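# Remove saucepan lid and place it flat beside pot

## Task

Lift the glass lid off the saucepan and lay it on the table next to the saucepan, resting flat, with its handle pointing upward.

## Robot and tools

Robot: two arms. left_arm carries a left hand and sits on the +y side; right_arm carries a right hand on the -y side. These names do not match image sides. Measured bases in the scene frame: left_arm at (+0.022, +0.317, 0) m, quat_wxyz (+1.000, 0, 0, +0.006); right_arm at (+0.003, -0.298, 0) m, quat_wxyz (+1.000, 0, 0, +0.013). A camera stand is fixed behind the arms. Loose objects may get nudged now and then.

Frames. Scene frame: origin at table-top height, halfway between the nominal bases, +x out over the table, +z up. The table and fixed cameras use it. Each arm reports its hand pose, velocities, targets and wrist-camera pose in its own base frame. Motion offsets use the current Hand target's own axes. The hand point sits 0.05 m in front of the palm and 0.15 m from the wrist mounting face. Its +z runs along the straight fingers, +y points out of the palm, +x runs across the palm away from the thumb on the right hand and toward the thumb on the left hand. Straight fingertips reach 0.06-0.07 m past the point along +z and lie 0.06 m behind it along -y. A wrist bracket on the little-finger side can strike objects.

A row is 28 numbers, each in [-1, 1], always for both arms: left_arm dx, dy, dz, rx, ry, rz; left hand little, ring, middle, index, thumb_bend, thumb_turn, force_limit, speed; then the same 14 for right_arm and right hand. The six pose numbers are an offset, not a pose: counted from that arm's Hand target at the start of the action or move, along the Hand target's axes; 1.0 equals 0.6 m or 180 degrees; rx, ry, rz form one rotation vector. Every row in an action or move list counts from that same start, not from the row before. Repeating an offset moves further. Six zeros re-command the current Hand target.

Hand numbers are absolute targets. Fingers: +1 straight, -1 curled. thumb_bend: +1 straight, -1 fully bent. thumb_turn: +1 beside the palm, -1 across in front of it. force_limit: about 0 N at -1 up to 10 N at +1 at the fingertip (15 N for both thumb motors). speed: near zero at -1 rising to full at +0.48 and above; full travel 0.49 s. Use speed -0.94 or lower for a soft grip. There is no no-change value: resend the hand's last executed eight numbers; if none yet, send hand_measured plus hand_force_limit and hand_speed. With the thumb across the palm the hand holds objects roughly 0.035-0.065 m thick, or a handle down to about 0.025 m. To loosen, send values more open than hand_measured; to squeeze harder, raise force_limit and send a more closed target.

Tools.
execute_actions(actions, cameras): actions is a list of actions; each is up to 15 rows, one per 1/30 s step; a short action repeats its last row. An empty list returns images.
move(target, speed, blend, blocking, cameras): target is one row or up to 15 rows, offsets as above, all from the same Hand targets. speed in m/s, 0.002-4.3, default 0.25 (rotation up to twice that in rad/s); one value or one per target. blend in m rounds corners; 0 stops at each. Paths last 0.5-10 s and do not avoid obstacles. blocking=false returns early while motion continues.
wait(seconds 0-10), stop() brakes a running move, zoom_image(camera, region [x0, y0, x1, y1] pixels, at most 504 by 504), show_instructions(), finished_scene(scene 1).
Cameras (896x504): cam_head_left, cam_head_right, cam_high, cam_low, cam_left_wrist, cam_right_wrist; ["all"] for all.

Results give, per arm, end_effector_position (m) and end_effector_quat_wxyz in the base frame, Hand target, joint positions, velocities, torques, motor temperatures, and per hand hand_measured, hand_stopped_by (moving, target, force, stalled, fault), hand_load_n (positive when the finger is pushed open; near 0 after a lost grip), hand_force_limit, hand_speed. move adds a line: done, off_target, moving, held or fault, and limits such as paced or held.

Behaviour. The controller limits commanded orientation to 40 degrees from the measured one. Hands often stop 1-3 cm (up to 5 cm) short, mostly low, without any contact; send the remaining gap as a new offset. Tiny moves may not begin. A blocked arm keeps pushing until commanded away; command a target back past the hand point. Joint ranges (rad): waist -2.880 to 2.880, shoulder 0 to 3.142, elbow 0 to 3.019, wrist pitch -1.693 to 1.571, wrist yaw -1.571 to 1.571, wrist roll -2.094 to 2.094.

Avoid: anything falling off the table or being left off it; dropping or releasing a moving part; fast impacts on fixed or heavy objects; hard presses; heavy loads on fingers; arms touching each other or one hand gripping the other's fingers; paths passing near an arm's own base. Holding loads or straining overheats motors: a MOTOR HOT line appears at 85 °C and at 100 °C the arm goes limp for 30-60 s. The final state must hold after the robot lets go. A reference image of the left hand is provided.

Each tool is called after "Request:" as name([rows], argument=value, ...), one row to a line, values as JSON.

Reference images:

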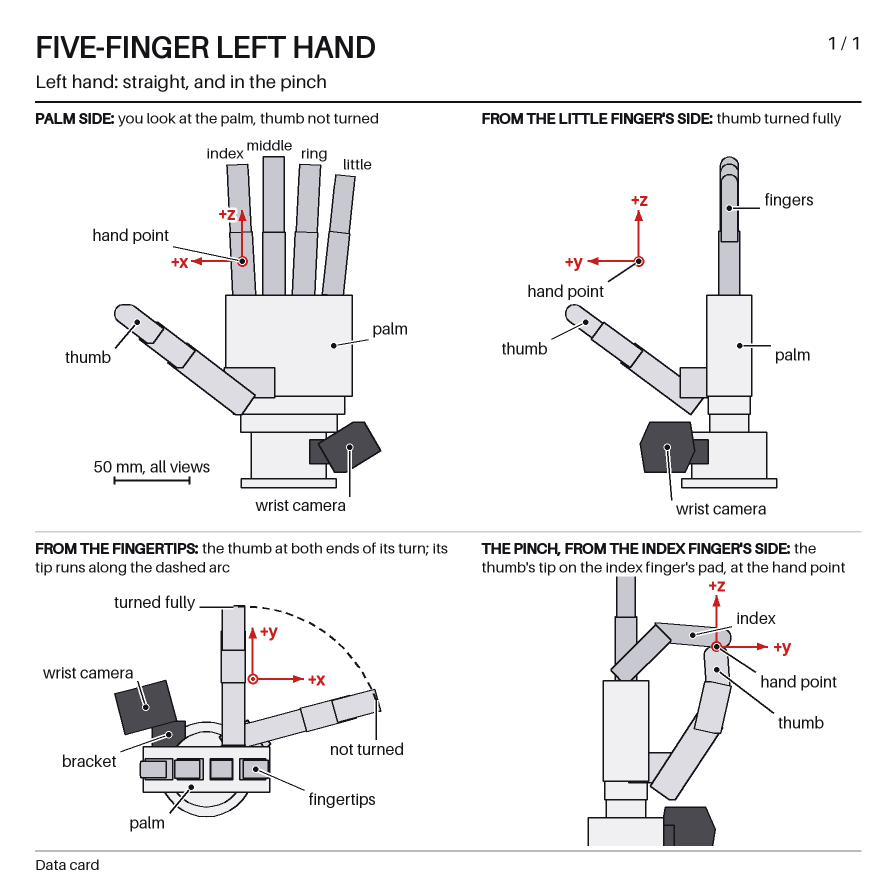

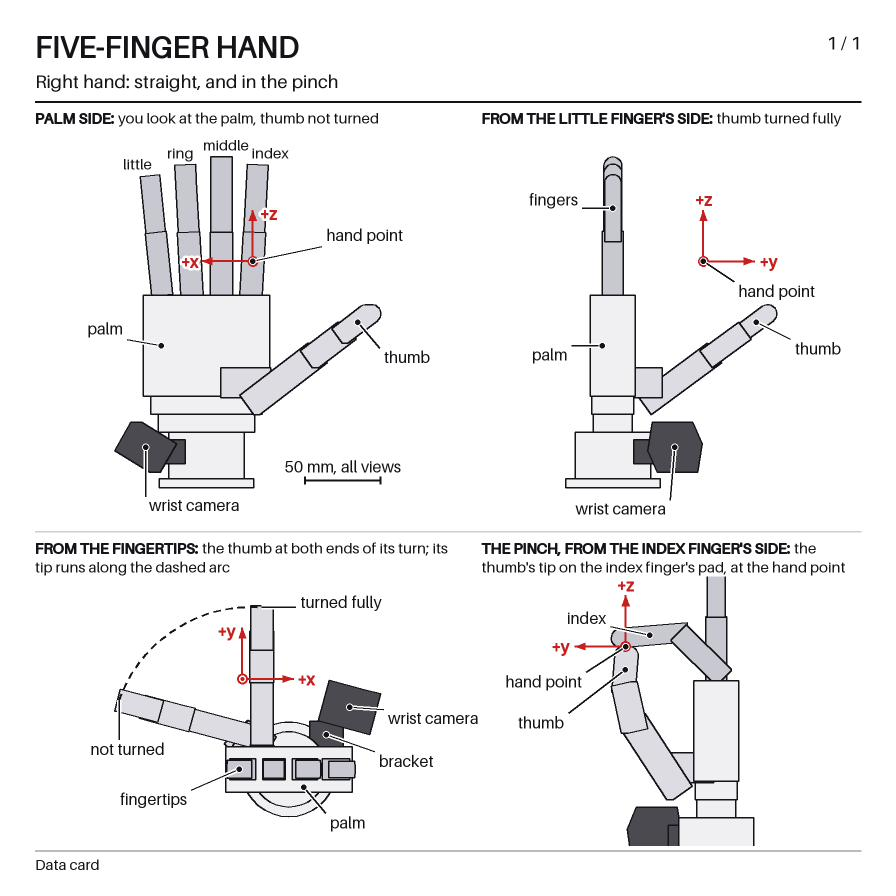

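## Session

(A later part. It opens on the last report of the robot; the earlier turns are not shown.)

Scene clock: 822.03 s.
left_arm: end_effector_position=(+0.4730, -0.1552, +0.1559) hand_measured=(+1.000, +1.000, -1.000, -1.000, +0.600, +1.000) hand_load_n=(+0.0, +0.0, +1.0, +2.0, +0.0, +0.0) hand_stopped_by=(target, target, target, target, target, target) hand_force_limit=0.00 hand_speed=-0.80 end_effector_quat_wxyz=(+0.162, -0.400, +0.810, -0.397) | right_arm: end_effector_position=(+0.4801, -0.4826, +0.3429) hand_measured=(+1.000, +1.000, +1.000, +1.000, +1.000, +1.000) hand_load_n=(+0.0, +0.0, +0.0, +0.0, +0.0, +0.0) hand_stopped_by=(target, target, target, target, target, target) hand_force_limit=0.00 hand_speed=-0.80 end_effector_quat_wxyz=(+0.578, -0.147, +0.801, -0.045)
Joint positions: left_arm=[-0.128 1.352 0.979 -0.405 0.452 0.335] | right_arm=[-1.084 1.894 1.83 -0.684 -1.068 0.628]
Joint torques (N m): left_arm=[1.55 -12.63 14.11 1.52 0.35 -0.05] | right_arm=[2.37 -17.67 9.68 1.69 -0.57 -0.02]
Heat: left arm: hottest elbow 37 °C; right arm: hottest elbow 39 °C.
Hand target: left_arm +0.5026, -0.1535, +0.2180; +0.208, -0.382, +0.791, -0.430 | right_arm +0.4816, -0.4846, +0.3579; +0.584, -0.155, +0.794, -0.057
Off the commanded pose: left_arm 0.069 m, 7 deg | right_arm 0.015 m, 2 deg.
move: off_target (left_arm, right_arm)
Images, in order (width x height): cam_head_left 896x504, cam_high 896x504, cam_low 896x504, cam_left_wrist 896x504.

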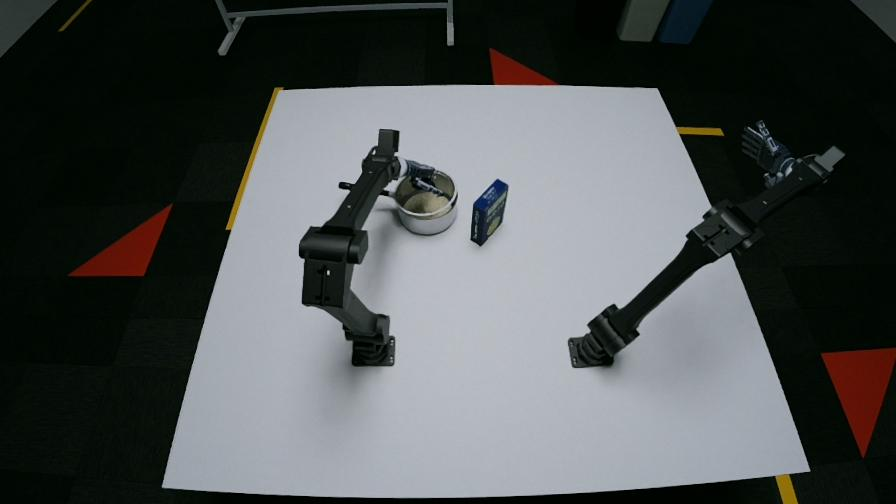

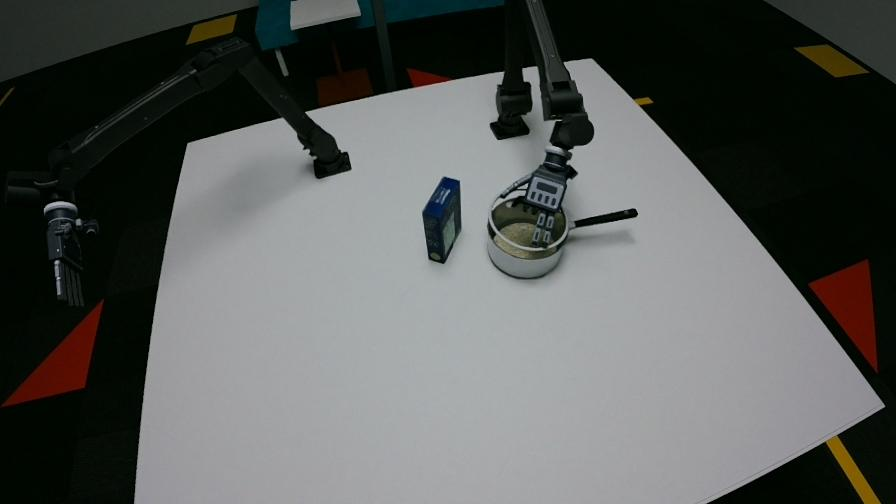

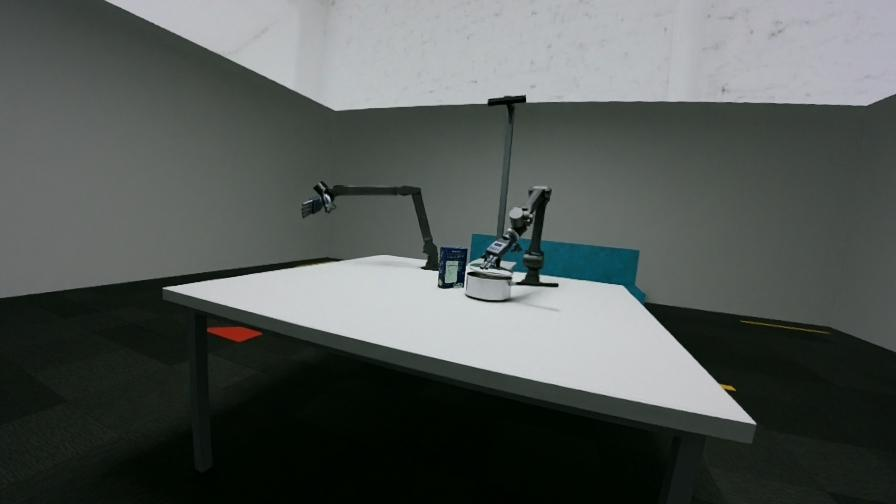

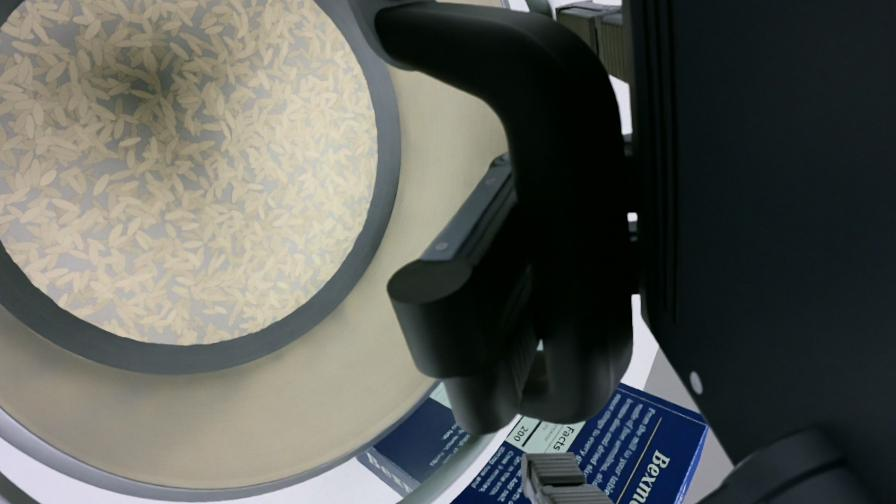

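Request:
move(target=[0,-0.0559,-0.0362,0,0,0,1,1,-1,-1,0.6,1,0.0,-0.8,0,0,0,0,0,0,1,1,1,1,1,1,0,-0.8], speed=0.06, cameras=["cam_left_wrist", "cam_low", "cam_head_left", "cam_high"])

Request:
zoom_image(camera="cam_low", region=[440, 220, 520, 310])

Request:
zoom_image(camera="cam_high", region=[460, 150, 600, 300])

Scene clock: 834.17 s.
left_arm: end_effector_position=(+0.4765, -0.1557, +0.1941) hand_measured=(+1.000, +1.000, -1.000, -1.000, +0.600, +1.000) hand_load_n=(+0.0, +0.0, +1.5, +2.0, +0.0, -0.5) hand_stopped_by=(target, target, target, target, target, target) hand_force_limit=0.00 hand_speed=-0.80 end_effector_quat_wxyz=(+0.162, -0.400, +0.810, -0.397) | right_arm: end_effector_position=(+0.4801, -0.4826, +0.3429) hand_measured=(+1.000, +1.000, +1.000, +1.000, +1.000, +1.000) hand_load_n=(+0.0, +0.0, +0.0, +0.0, +0.0, +0.0) hand_stopped_by=(target, target, target, target, target, target) hand_force_limit=0.00 hand_speed=-0.80 end_effector_quat_wxyz=(+0.578, -0.147, +0.801, -0.045)
Joint positions: left_arm=[-0.128 1.328 1.062 -0.512 0.452 0.335] | right_arm=[-1.084 1.894 1.83 -0.684 -1.068 0.628]
Joint torques (N m): left_arm=[1.55 -12.45 14.64 1.51 0.36 -0.05] | right_arm=[2.49 -17.67 9.7 1.76 -0.57 -0.04]
Heat: left arm: hottest elbow 38 °C; right arm: hottest elbow 39 °C.
Hand target: left_arm +0.5025, -0.1534, +0.2580; +0.208, -0.382, +0.791, -0.430 | right_arm +0.4816, -0.4846, +0.3579; +0.584, -0.155, +0.794, -0.057
Off the commanded pose: left_arm 0.069 m, 7 deg | right_arm 0.015 m, 2 deg.
move: off_target (left_arm, right_arm)
Images, in order (width x height): cam_head_left 896x504, cam_high 896x504, cam_low 896x504, cam_left_wrist 896x504.

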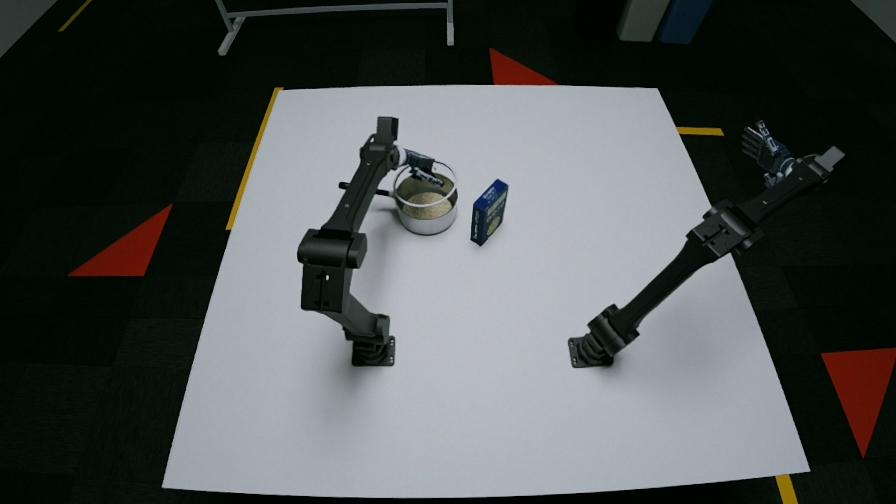

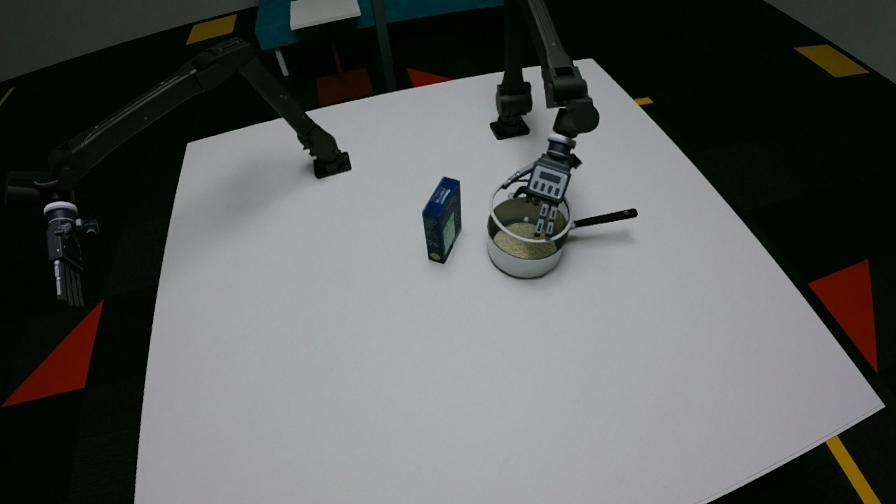

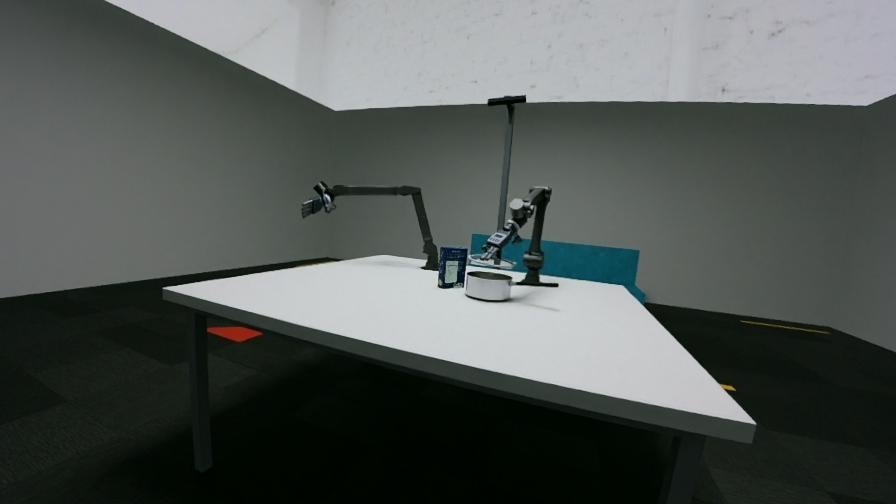

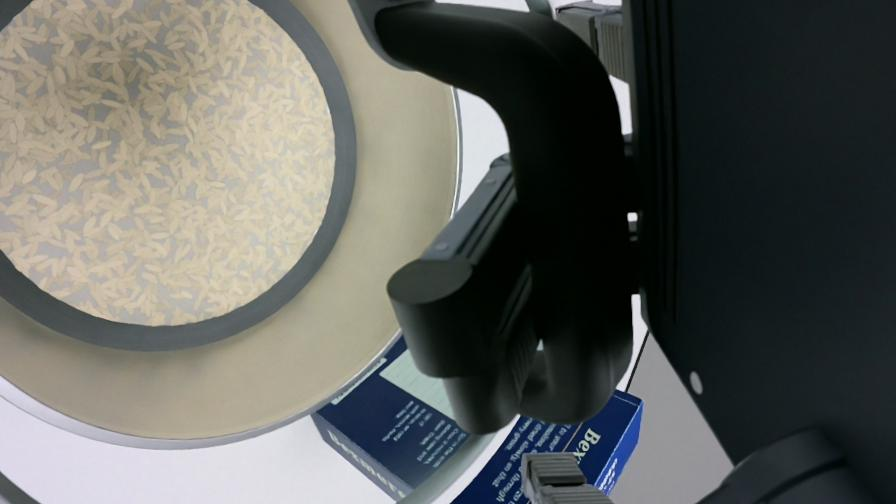

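Scaled by 5.600.

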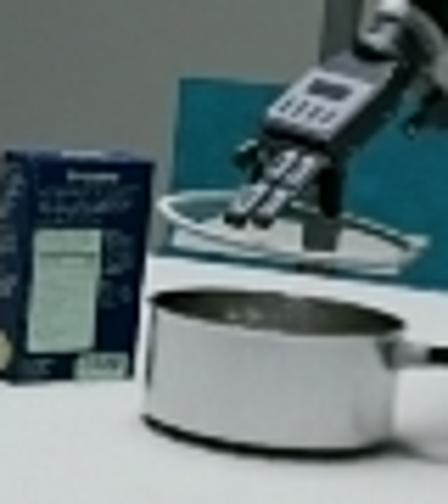

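Scaled by 3.360.

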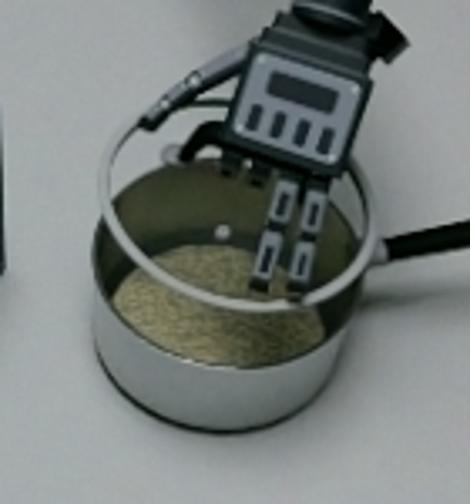

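Request:
move(target=[0,-0.042,-0.0272,-0.0667,0,0,1,1,-1,-1,0.6,1,0.0,-0.8,0,0,0,0,0,0,1,1,1,1,1,1,0,-0.8], speed=0.08, cameras=["cam_left_wrist", "cam_low", "cam_head_left", "cam_high"])

Request:
zoom_image(camera="cam_low", region=[440, 220, 520, 310])

Request:
zoom_image(camera="cam_high", region=[460, 150, 600, 300])

Scene clock: 893.37 s.
left_arm: end_effector_position=(+0.4829, -0.1421, +0.2417) hand_measured=(+1.000, +1.000, -1.000, -1.000, +0.600, +1.000) hand_load_n=(+0.0, +0.0, +1.5, +2.0, -0.5, +0.0) hand_stopped_by=(target, target, target, target, target, target) hand_force_limit=0.00 hand_speed=-0.80 end_effector_quat_wxyz=(+0.135, -0.423, +0.838, -0.318) | right_arm: end_effector_position=(+0.4801, -0.4826, +0.3429) hand_measured=(+1.000, +1.000, +1.000, +1.000, +1.000, +1.000) hand_load_n=(+0.0, +0.0, +0.0, +0.0, +0.0, +0.0) hand_stopped_by=(target, target, target, target, target, target) hand_force_limit=0.00 hand_speed=-0.80 end_effector_quat_wxyz=(+0.578, -0.147, +0.801, -0.045)
Joint positions: left_arm=[-0.14 1.397 1.324 -0.874 0.352 0.381] | right_arm=[-1.084 1.894 1.83 -0.684 -1.068 0.628]
Joint torques (N m): left_arm=[-0.91 -11.46 14.79 1.25 0.24 0.03] | right_arm=[2.55 -17.67 9.66 1.72 -0.57 -0.04]
Motor temperatures (°C): left_arm=[31 34 44 27 29 27] | right_arm=[28 34 39 30 28 26]
Heat: left arm: hottest elbow 44 °C; right arm: hottest elbow 39 °C.
Hand target: left_arm +0.5025, -0.1535, +0.2881; +0.167, -0.401, +0.832, -0.345 | right_arm +0.4816, -0.4846, +0.3579; +0.584, -0.155, +0.794, -0.057
Off the commanded pose: left_arm 0.052 m, 5 deg | right_arm 0.015 m, 2 deg.
move: off_target (left_arm, right_arm)
Images, in order (width x height): cam_head_left 896x504, cam_high 896x504, cam_low 896x504, cam_left_wrist 896x504.

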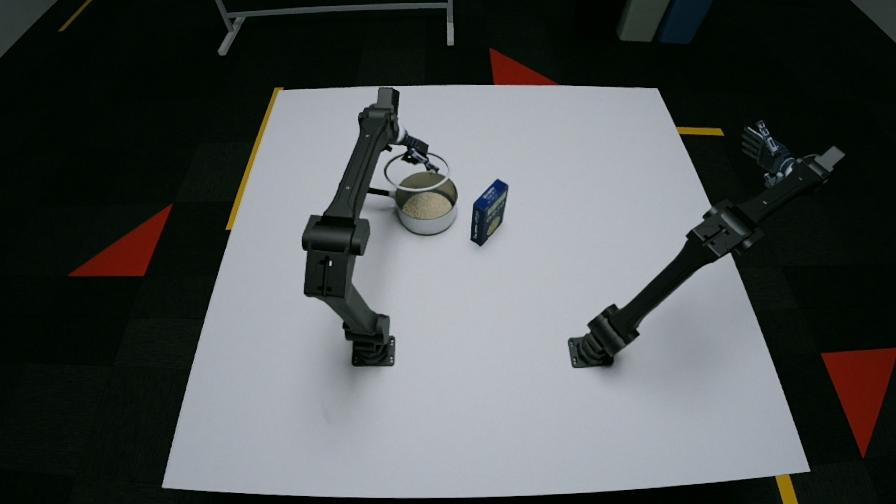

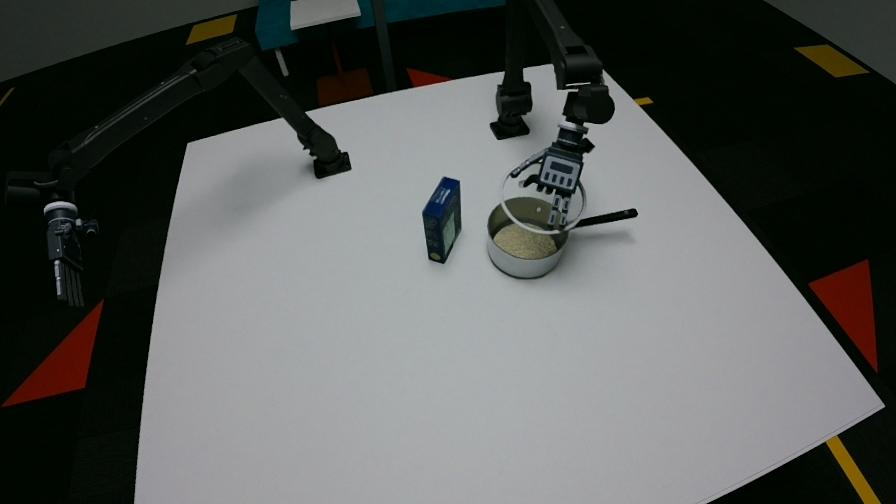

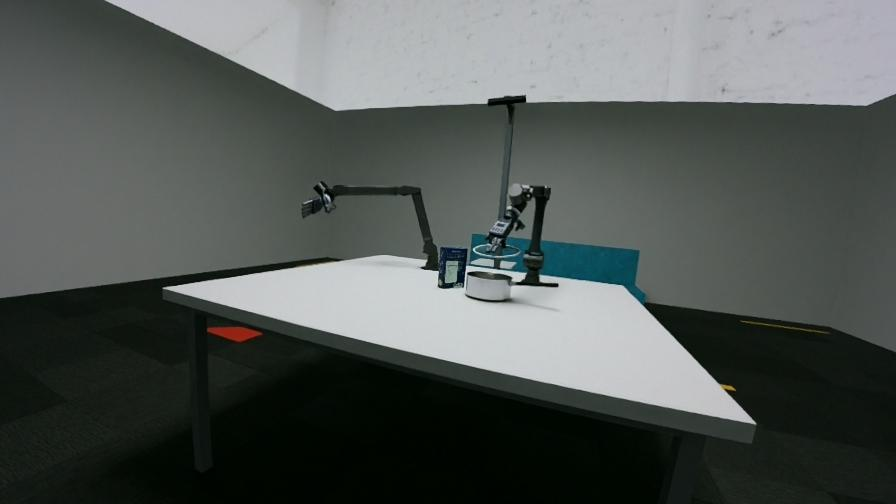

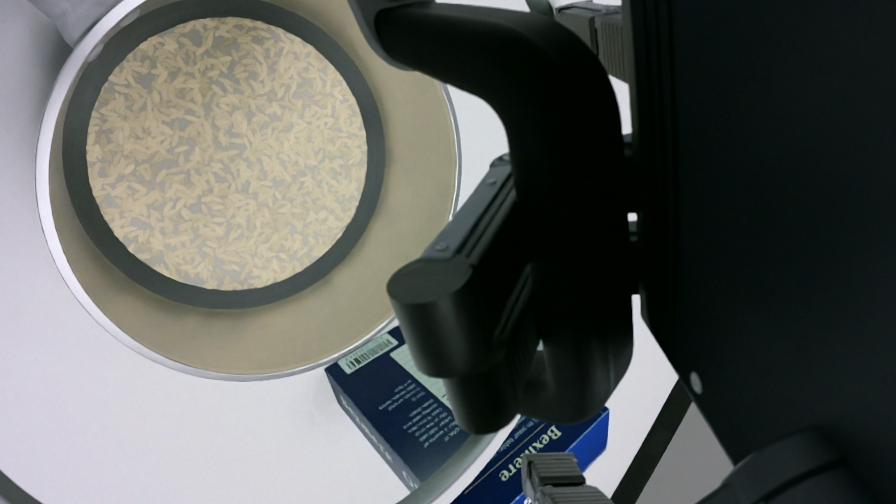

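Scaled by 5.600.

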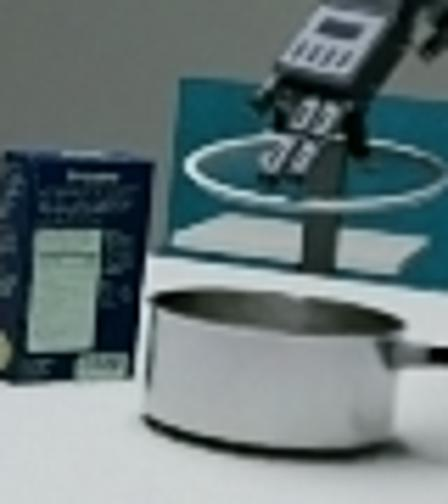

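Scaled by 3.360.

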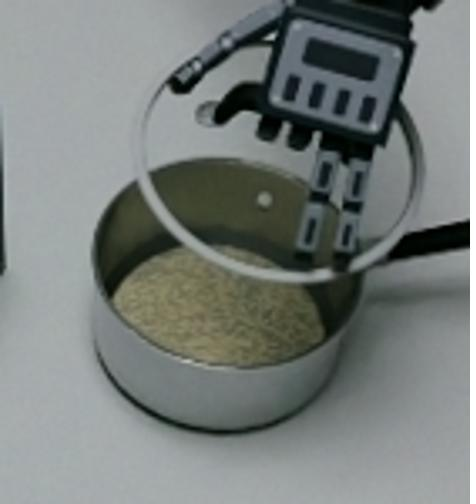

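Request:
zoom_image(camera="cam_low", region=[465, 230, 530, 305])

Request:
zoom_image(camera="cam_head_left", region=[370, 120, 480, 240])

Request:
zoom_image(camera="cam_high", region=[480, 130, 600, 290])

Scaled by 6.720.

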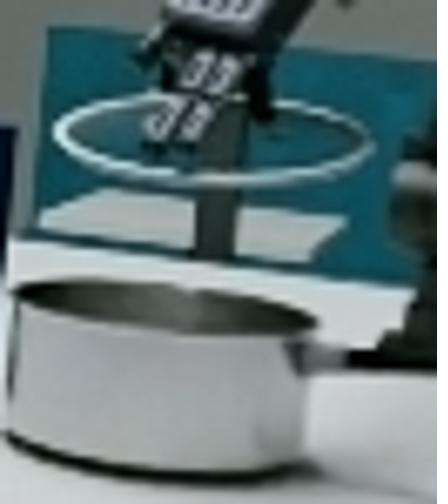

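Scaled by 4.200.

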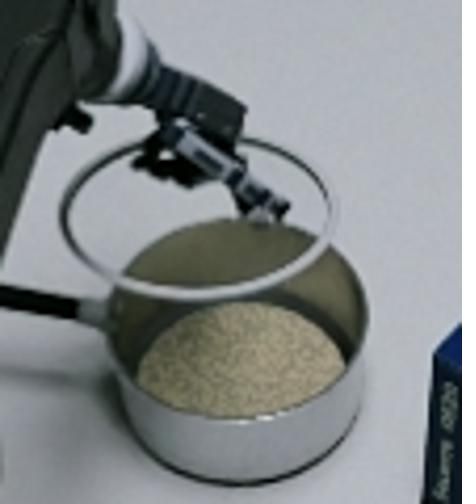

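Scaled by 3.150.

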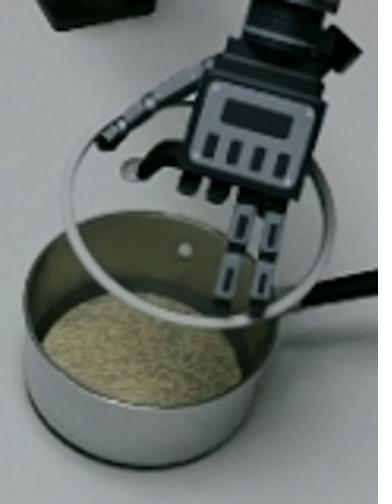

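Request:
move(target=[-0.1033,0.3132,-0.2472,0.0492,-0.11,-0.0939,1,1,-1,-1,0.6,1,0.0,-0.8,0,0,0,0,0,0,1,1,1,1,1,1,0,-0.8], speed=0.12, cameras=["cam_left_wrist", "cam_low", "cam_head_left", "cam_high", "cam_head_right"])

Request:
zoom_image(camera="cam_low", region=[460, 210, 560, 310])

Request:
zoom_image(camera="cam_high", region=[480, 90, 680, 290])

Request:
zoom_image(camera="cam_head_left", region=[320, 120, 480, 280])

Scene clock: 952.07 s.
left_arm: end_effector_position=(+0.3476, +0.0385, +0.2368) hand_measured=(+1.000, +1.000, -1.000, -1.000, +0.600, +1.000) hand_load_n=(+0.0, +0.0, +1.5, +2.0, +0.0, +0.0) hand_stopped_by=(target, target, target, target, target, target) hand_force_limit=0.00 hand_speed=-0.80 end_effector_quat_wxyz=(+0.251, -0.574, +0.702, -0.338) | right_arm: end_effector_position=(+0.4801, -0.4826, +0.3429) hand_measured=(+1.000, +1.000, +1.000, +1.000, +1.000, +1.000) hand_load_n=(+0.0, +0.0, +0.0, +0.0, +0.0, +0.0) hand_stopped_by=(target, target, target, target, target, target) hand_force_limit=0.00 hand_speed=-0.80 end_effector_quat_wxyz=(+0.578, -0.147, +0.801, -0.045)
Joint positions: left_arm=[0.377 0.884 0.869 -0.791 0.462 0.388] | right_arm=[-1.084 1.894 1.83 -0.684 -1.068 0.628]
Joint torques (N m): left_arm=[1.44 -5.42 9.5 2.85 0.71 0.01] | right_arm=[2.37 -17.67 9.68 1.73 -0.57 -0.03]
Motor temperatures (°C): left_arm=[31 34 50 27 29 27] | right_arm=[28 35 39 30 28 26]
Heat: left arm: hottest elbow 50 °C; right arm: hottest elbow 39 °C.
Hand target: left_arm +0.3550, +0.0430, +0.2595; +0.284, -0.558, +0.694, -0.355 | right_arm +0.4816, -0.4846, +0.3579; +0.584, -0.155, +0.794, -0.057
Off the commanded pose: left_arm 0.024 m, 5 deg | right_arm 0.015 m, 2 deg.
move: off_target (left_arm, right_arm)
Images, in order (width x height): cam_head_left 896x504, cam_head_right 896x504, cam_high 896x504, cam_low 896x504, cam_left_wrist 896x504.

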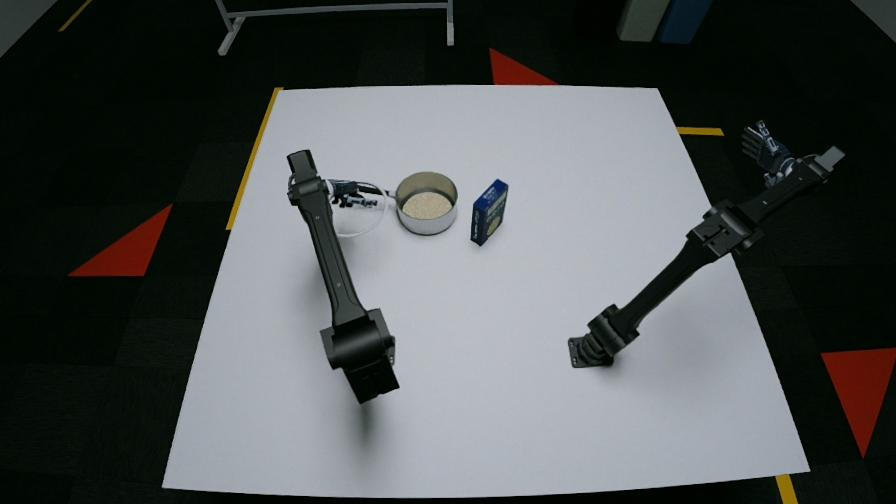

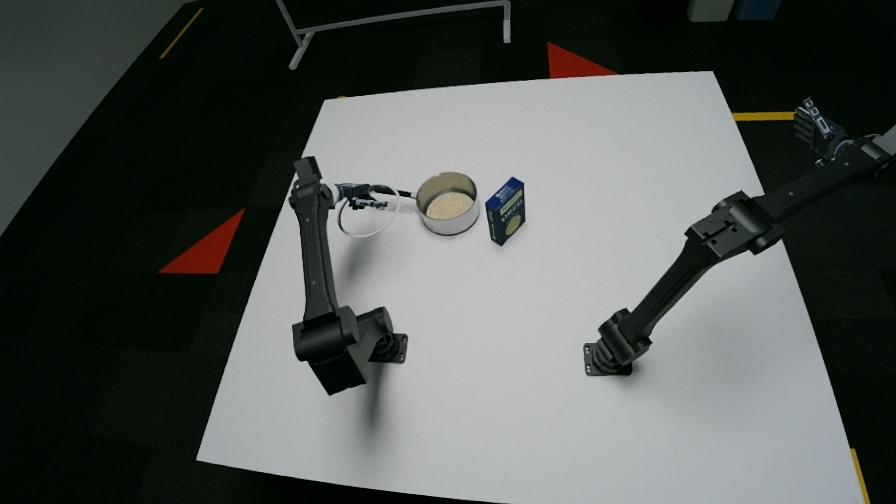

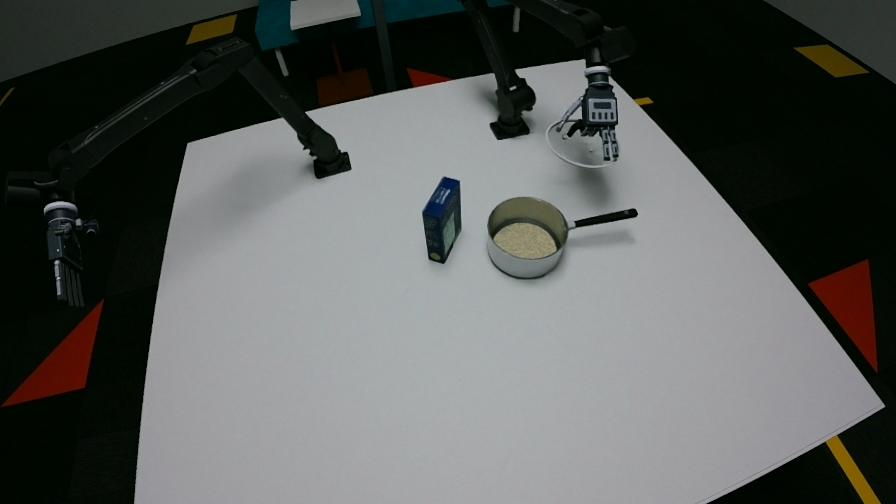

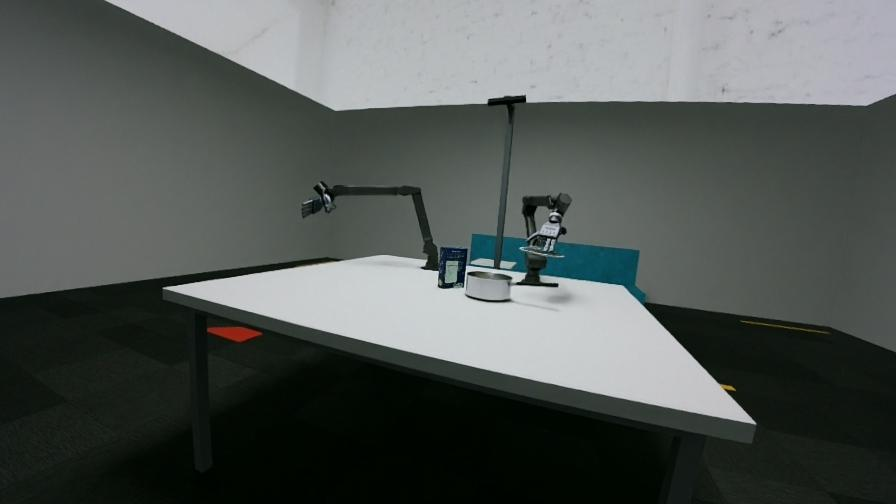

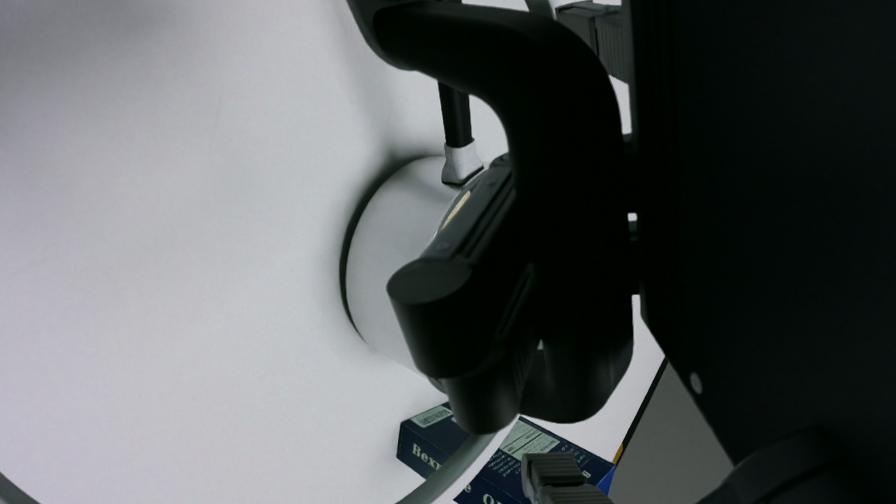

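Scaled by 5.040.

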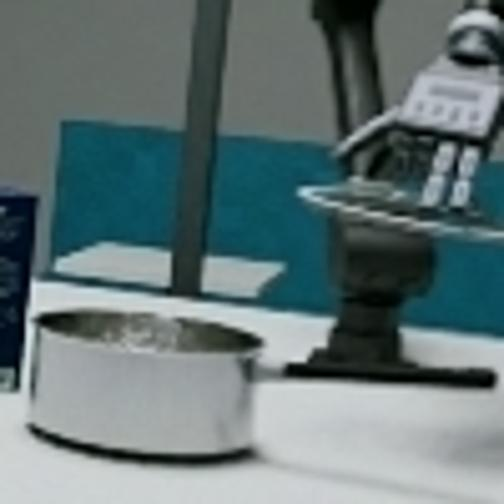

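Scaled by 2.520.

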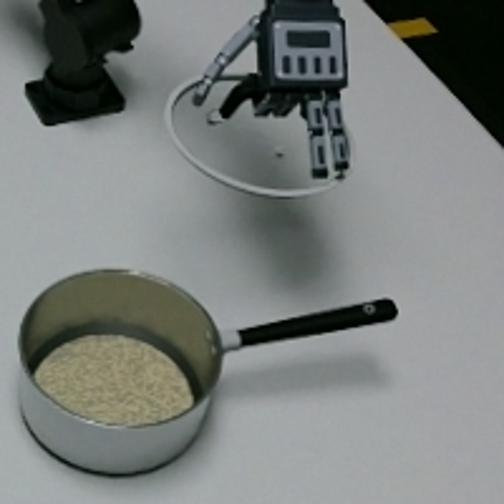

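Scaled by 3.150.

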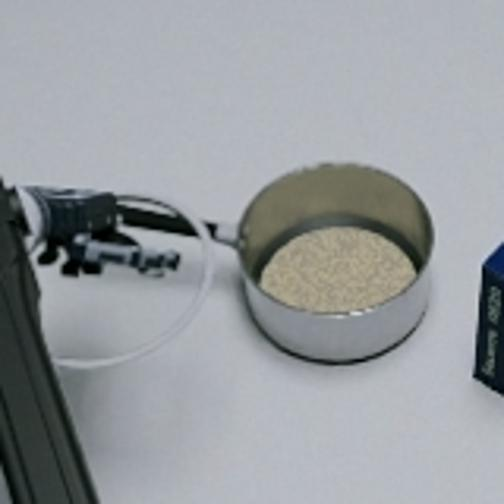

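Request:
zoom_image(camera="cam_head_right", region=[310, 140, 500, 260])

Request:
zoom_image(camera="cam_low", region=[500, 200, 590, 290])

Scaled by 2.653.

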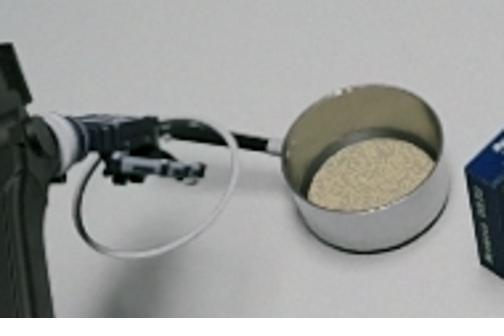

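Scaled by 5.600.

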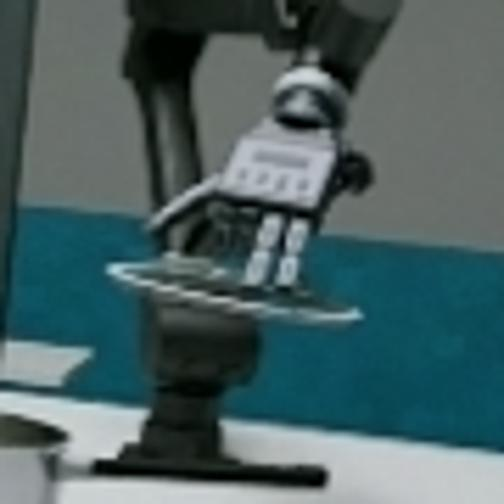

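Request:
move(target=[-0.0101,0.1981,0.1243,-0.0278,-0.0163,0.0225,1,1,-1,-1,0.6,1,0.0,-0.8,0,0,0,0,0,0,1,1,1,1,1,1,0,-0.8], speed=0.1, cameras=["cam_left_wrist", "cam_low", "cam_head_left", "cam_high", "cam_head_right"])

Request:
zoom_image(camera="cam_low", region=[490, 220, 590, 310])

Request:
zoom_image(camera="cam_high", region=[480, 90, 680, 290])

Request:
zoom_image(camera="cam_head_right", region=[310, 140, 500, 260])

Scene clock: 1012.13 s.
left_arm: end_effector_position=(+0.3313, +0.0508, +0.1048) hand_measured=(+1.000, +1.000, -1.000, -1.000, +0.600, +1.000) hand_load_n=(+0.0, +0.0, +1.5, +1.5, +0.0, +0.0) hand_stopped_by=(target, target, target, target, target, target) hand_force_limit=0.00 hand_speed=-0.80 end_effector_quat_wxyz=(+0.264, -0.573, +0.721, -0.287) | right_arm: end_effector_position=(+0.4801, -0.4826, +0.3429) hand_measured=(+1.000, +1.000, +1.000, +1.000, +1.000, +1.000) hand_load_n=(+0.0, +0.5, +0.0, +0.0, -0.5, +0.0) hand_stopped_by=(target, target, target, target, target, target) hand_force_limit=0.00 hand_speed=-0.80 end_effector_quat_wxyz=(+0.578, -0.147, +0.801, -0.045)
Joint positions: left_arm=[0.366 0.933 0.571 -0.48 0.366 0.454] | right_arm=[-1.084 1.894 1.83 -0.684 -1.068 0.628]
Joint torques (N m): left_arm=[-0.97 -3.66 8.99 2.99 0.21 0.05] | right_arm=[2.43 -17.73 9.7 1.7 -0.57 -0.03]
Motor temperatures (°C): left_arm=[31 33 43 27 29 27] | right_arm=[28 35 39 30 28 26]
Heat: left arm: hottest elbow 43 °C; right arm: hottest elbow 39 °C.
Hand target: left_arm +0.3473, +0.0508, +0.1197; +0.290, -0.554, +0.721, -0.299 | right_arm +0.4816, -0.4846, +0.3579; +0.584, -0.155, +0.794, -0.057
Off the commanded pose: left_arm 0.022 m, 4 deg | right_arm 0.015 m, 2 deg.
move: off_target (left_arm, right_arm)
Images, in order (width x height): cam_head_left 896x504, cam_head_right 896x504, cam_high 896x504, cam_low 896x504, cam_left_wrist 896x504.

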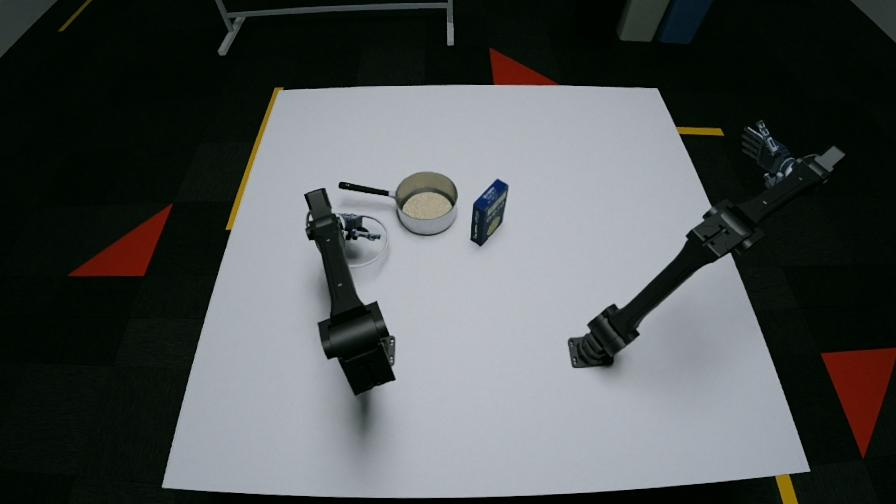

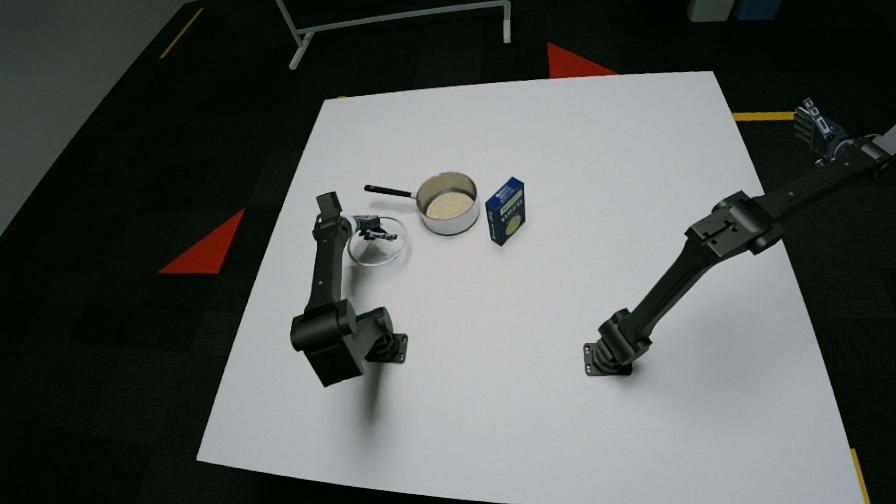

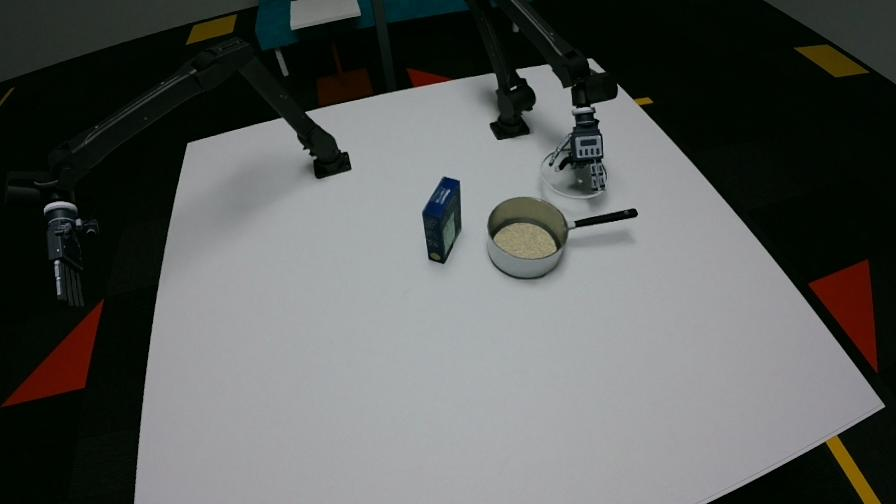

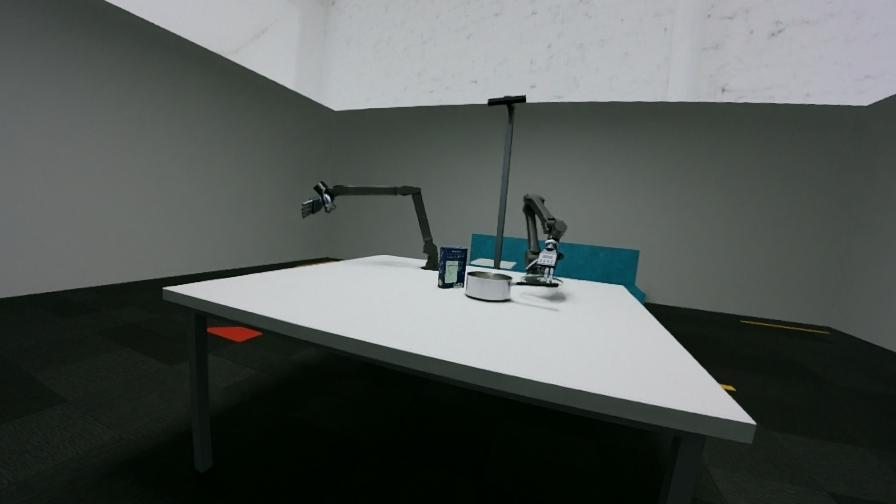

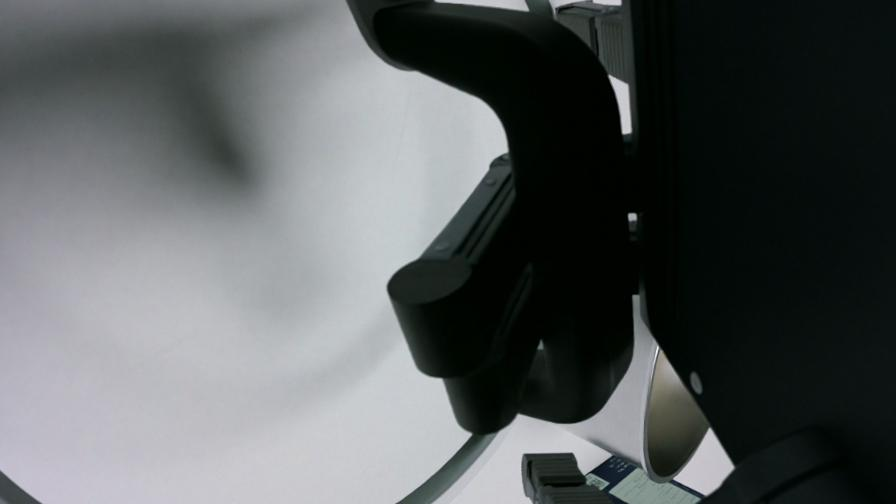

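Scaled by 5.040.

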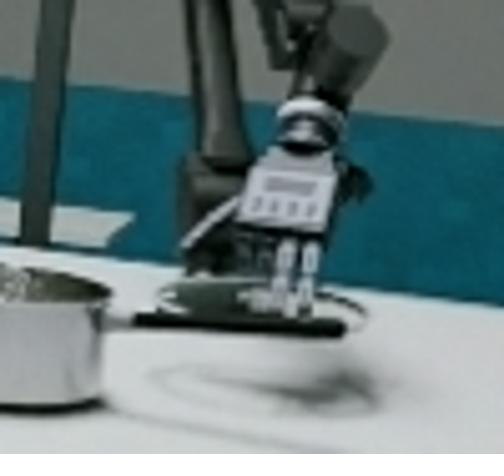

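Scaled by 2.520.

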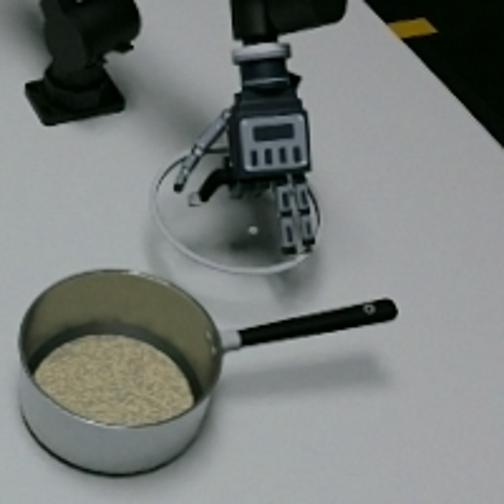

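Scaled by 2.653.

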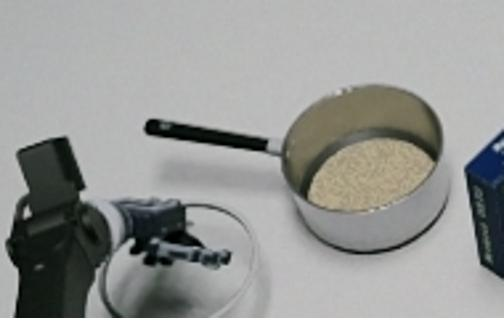

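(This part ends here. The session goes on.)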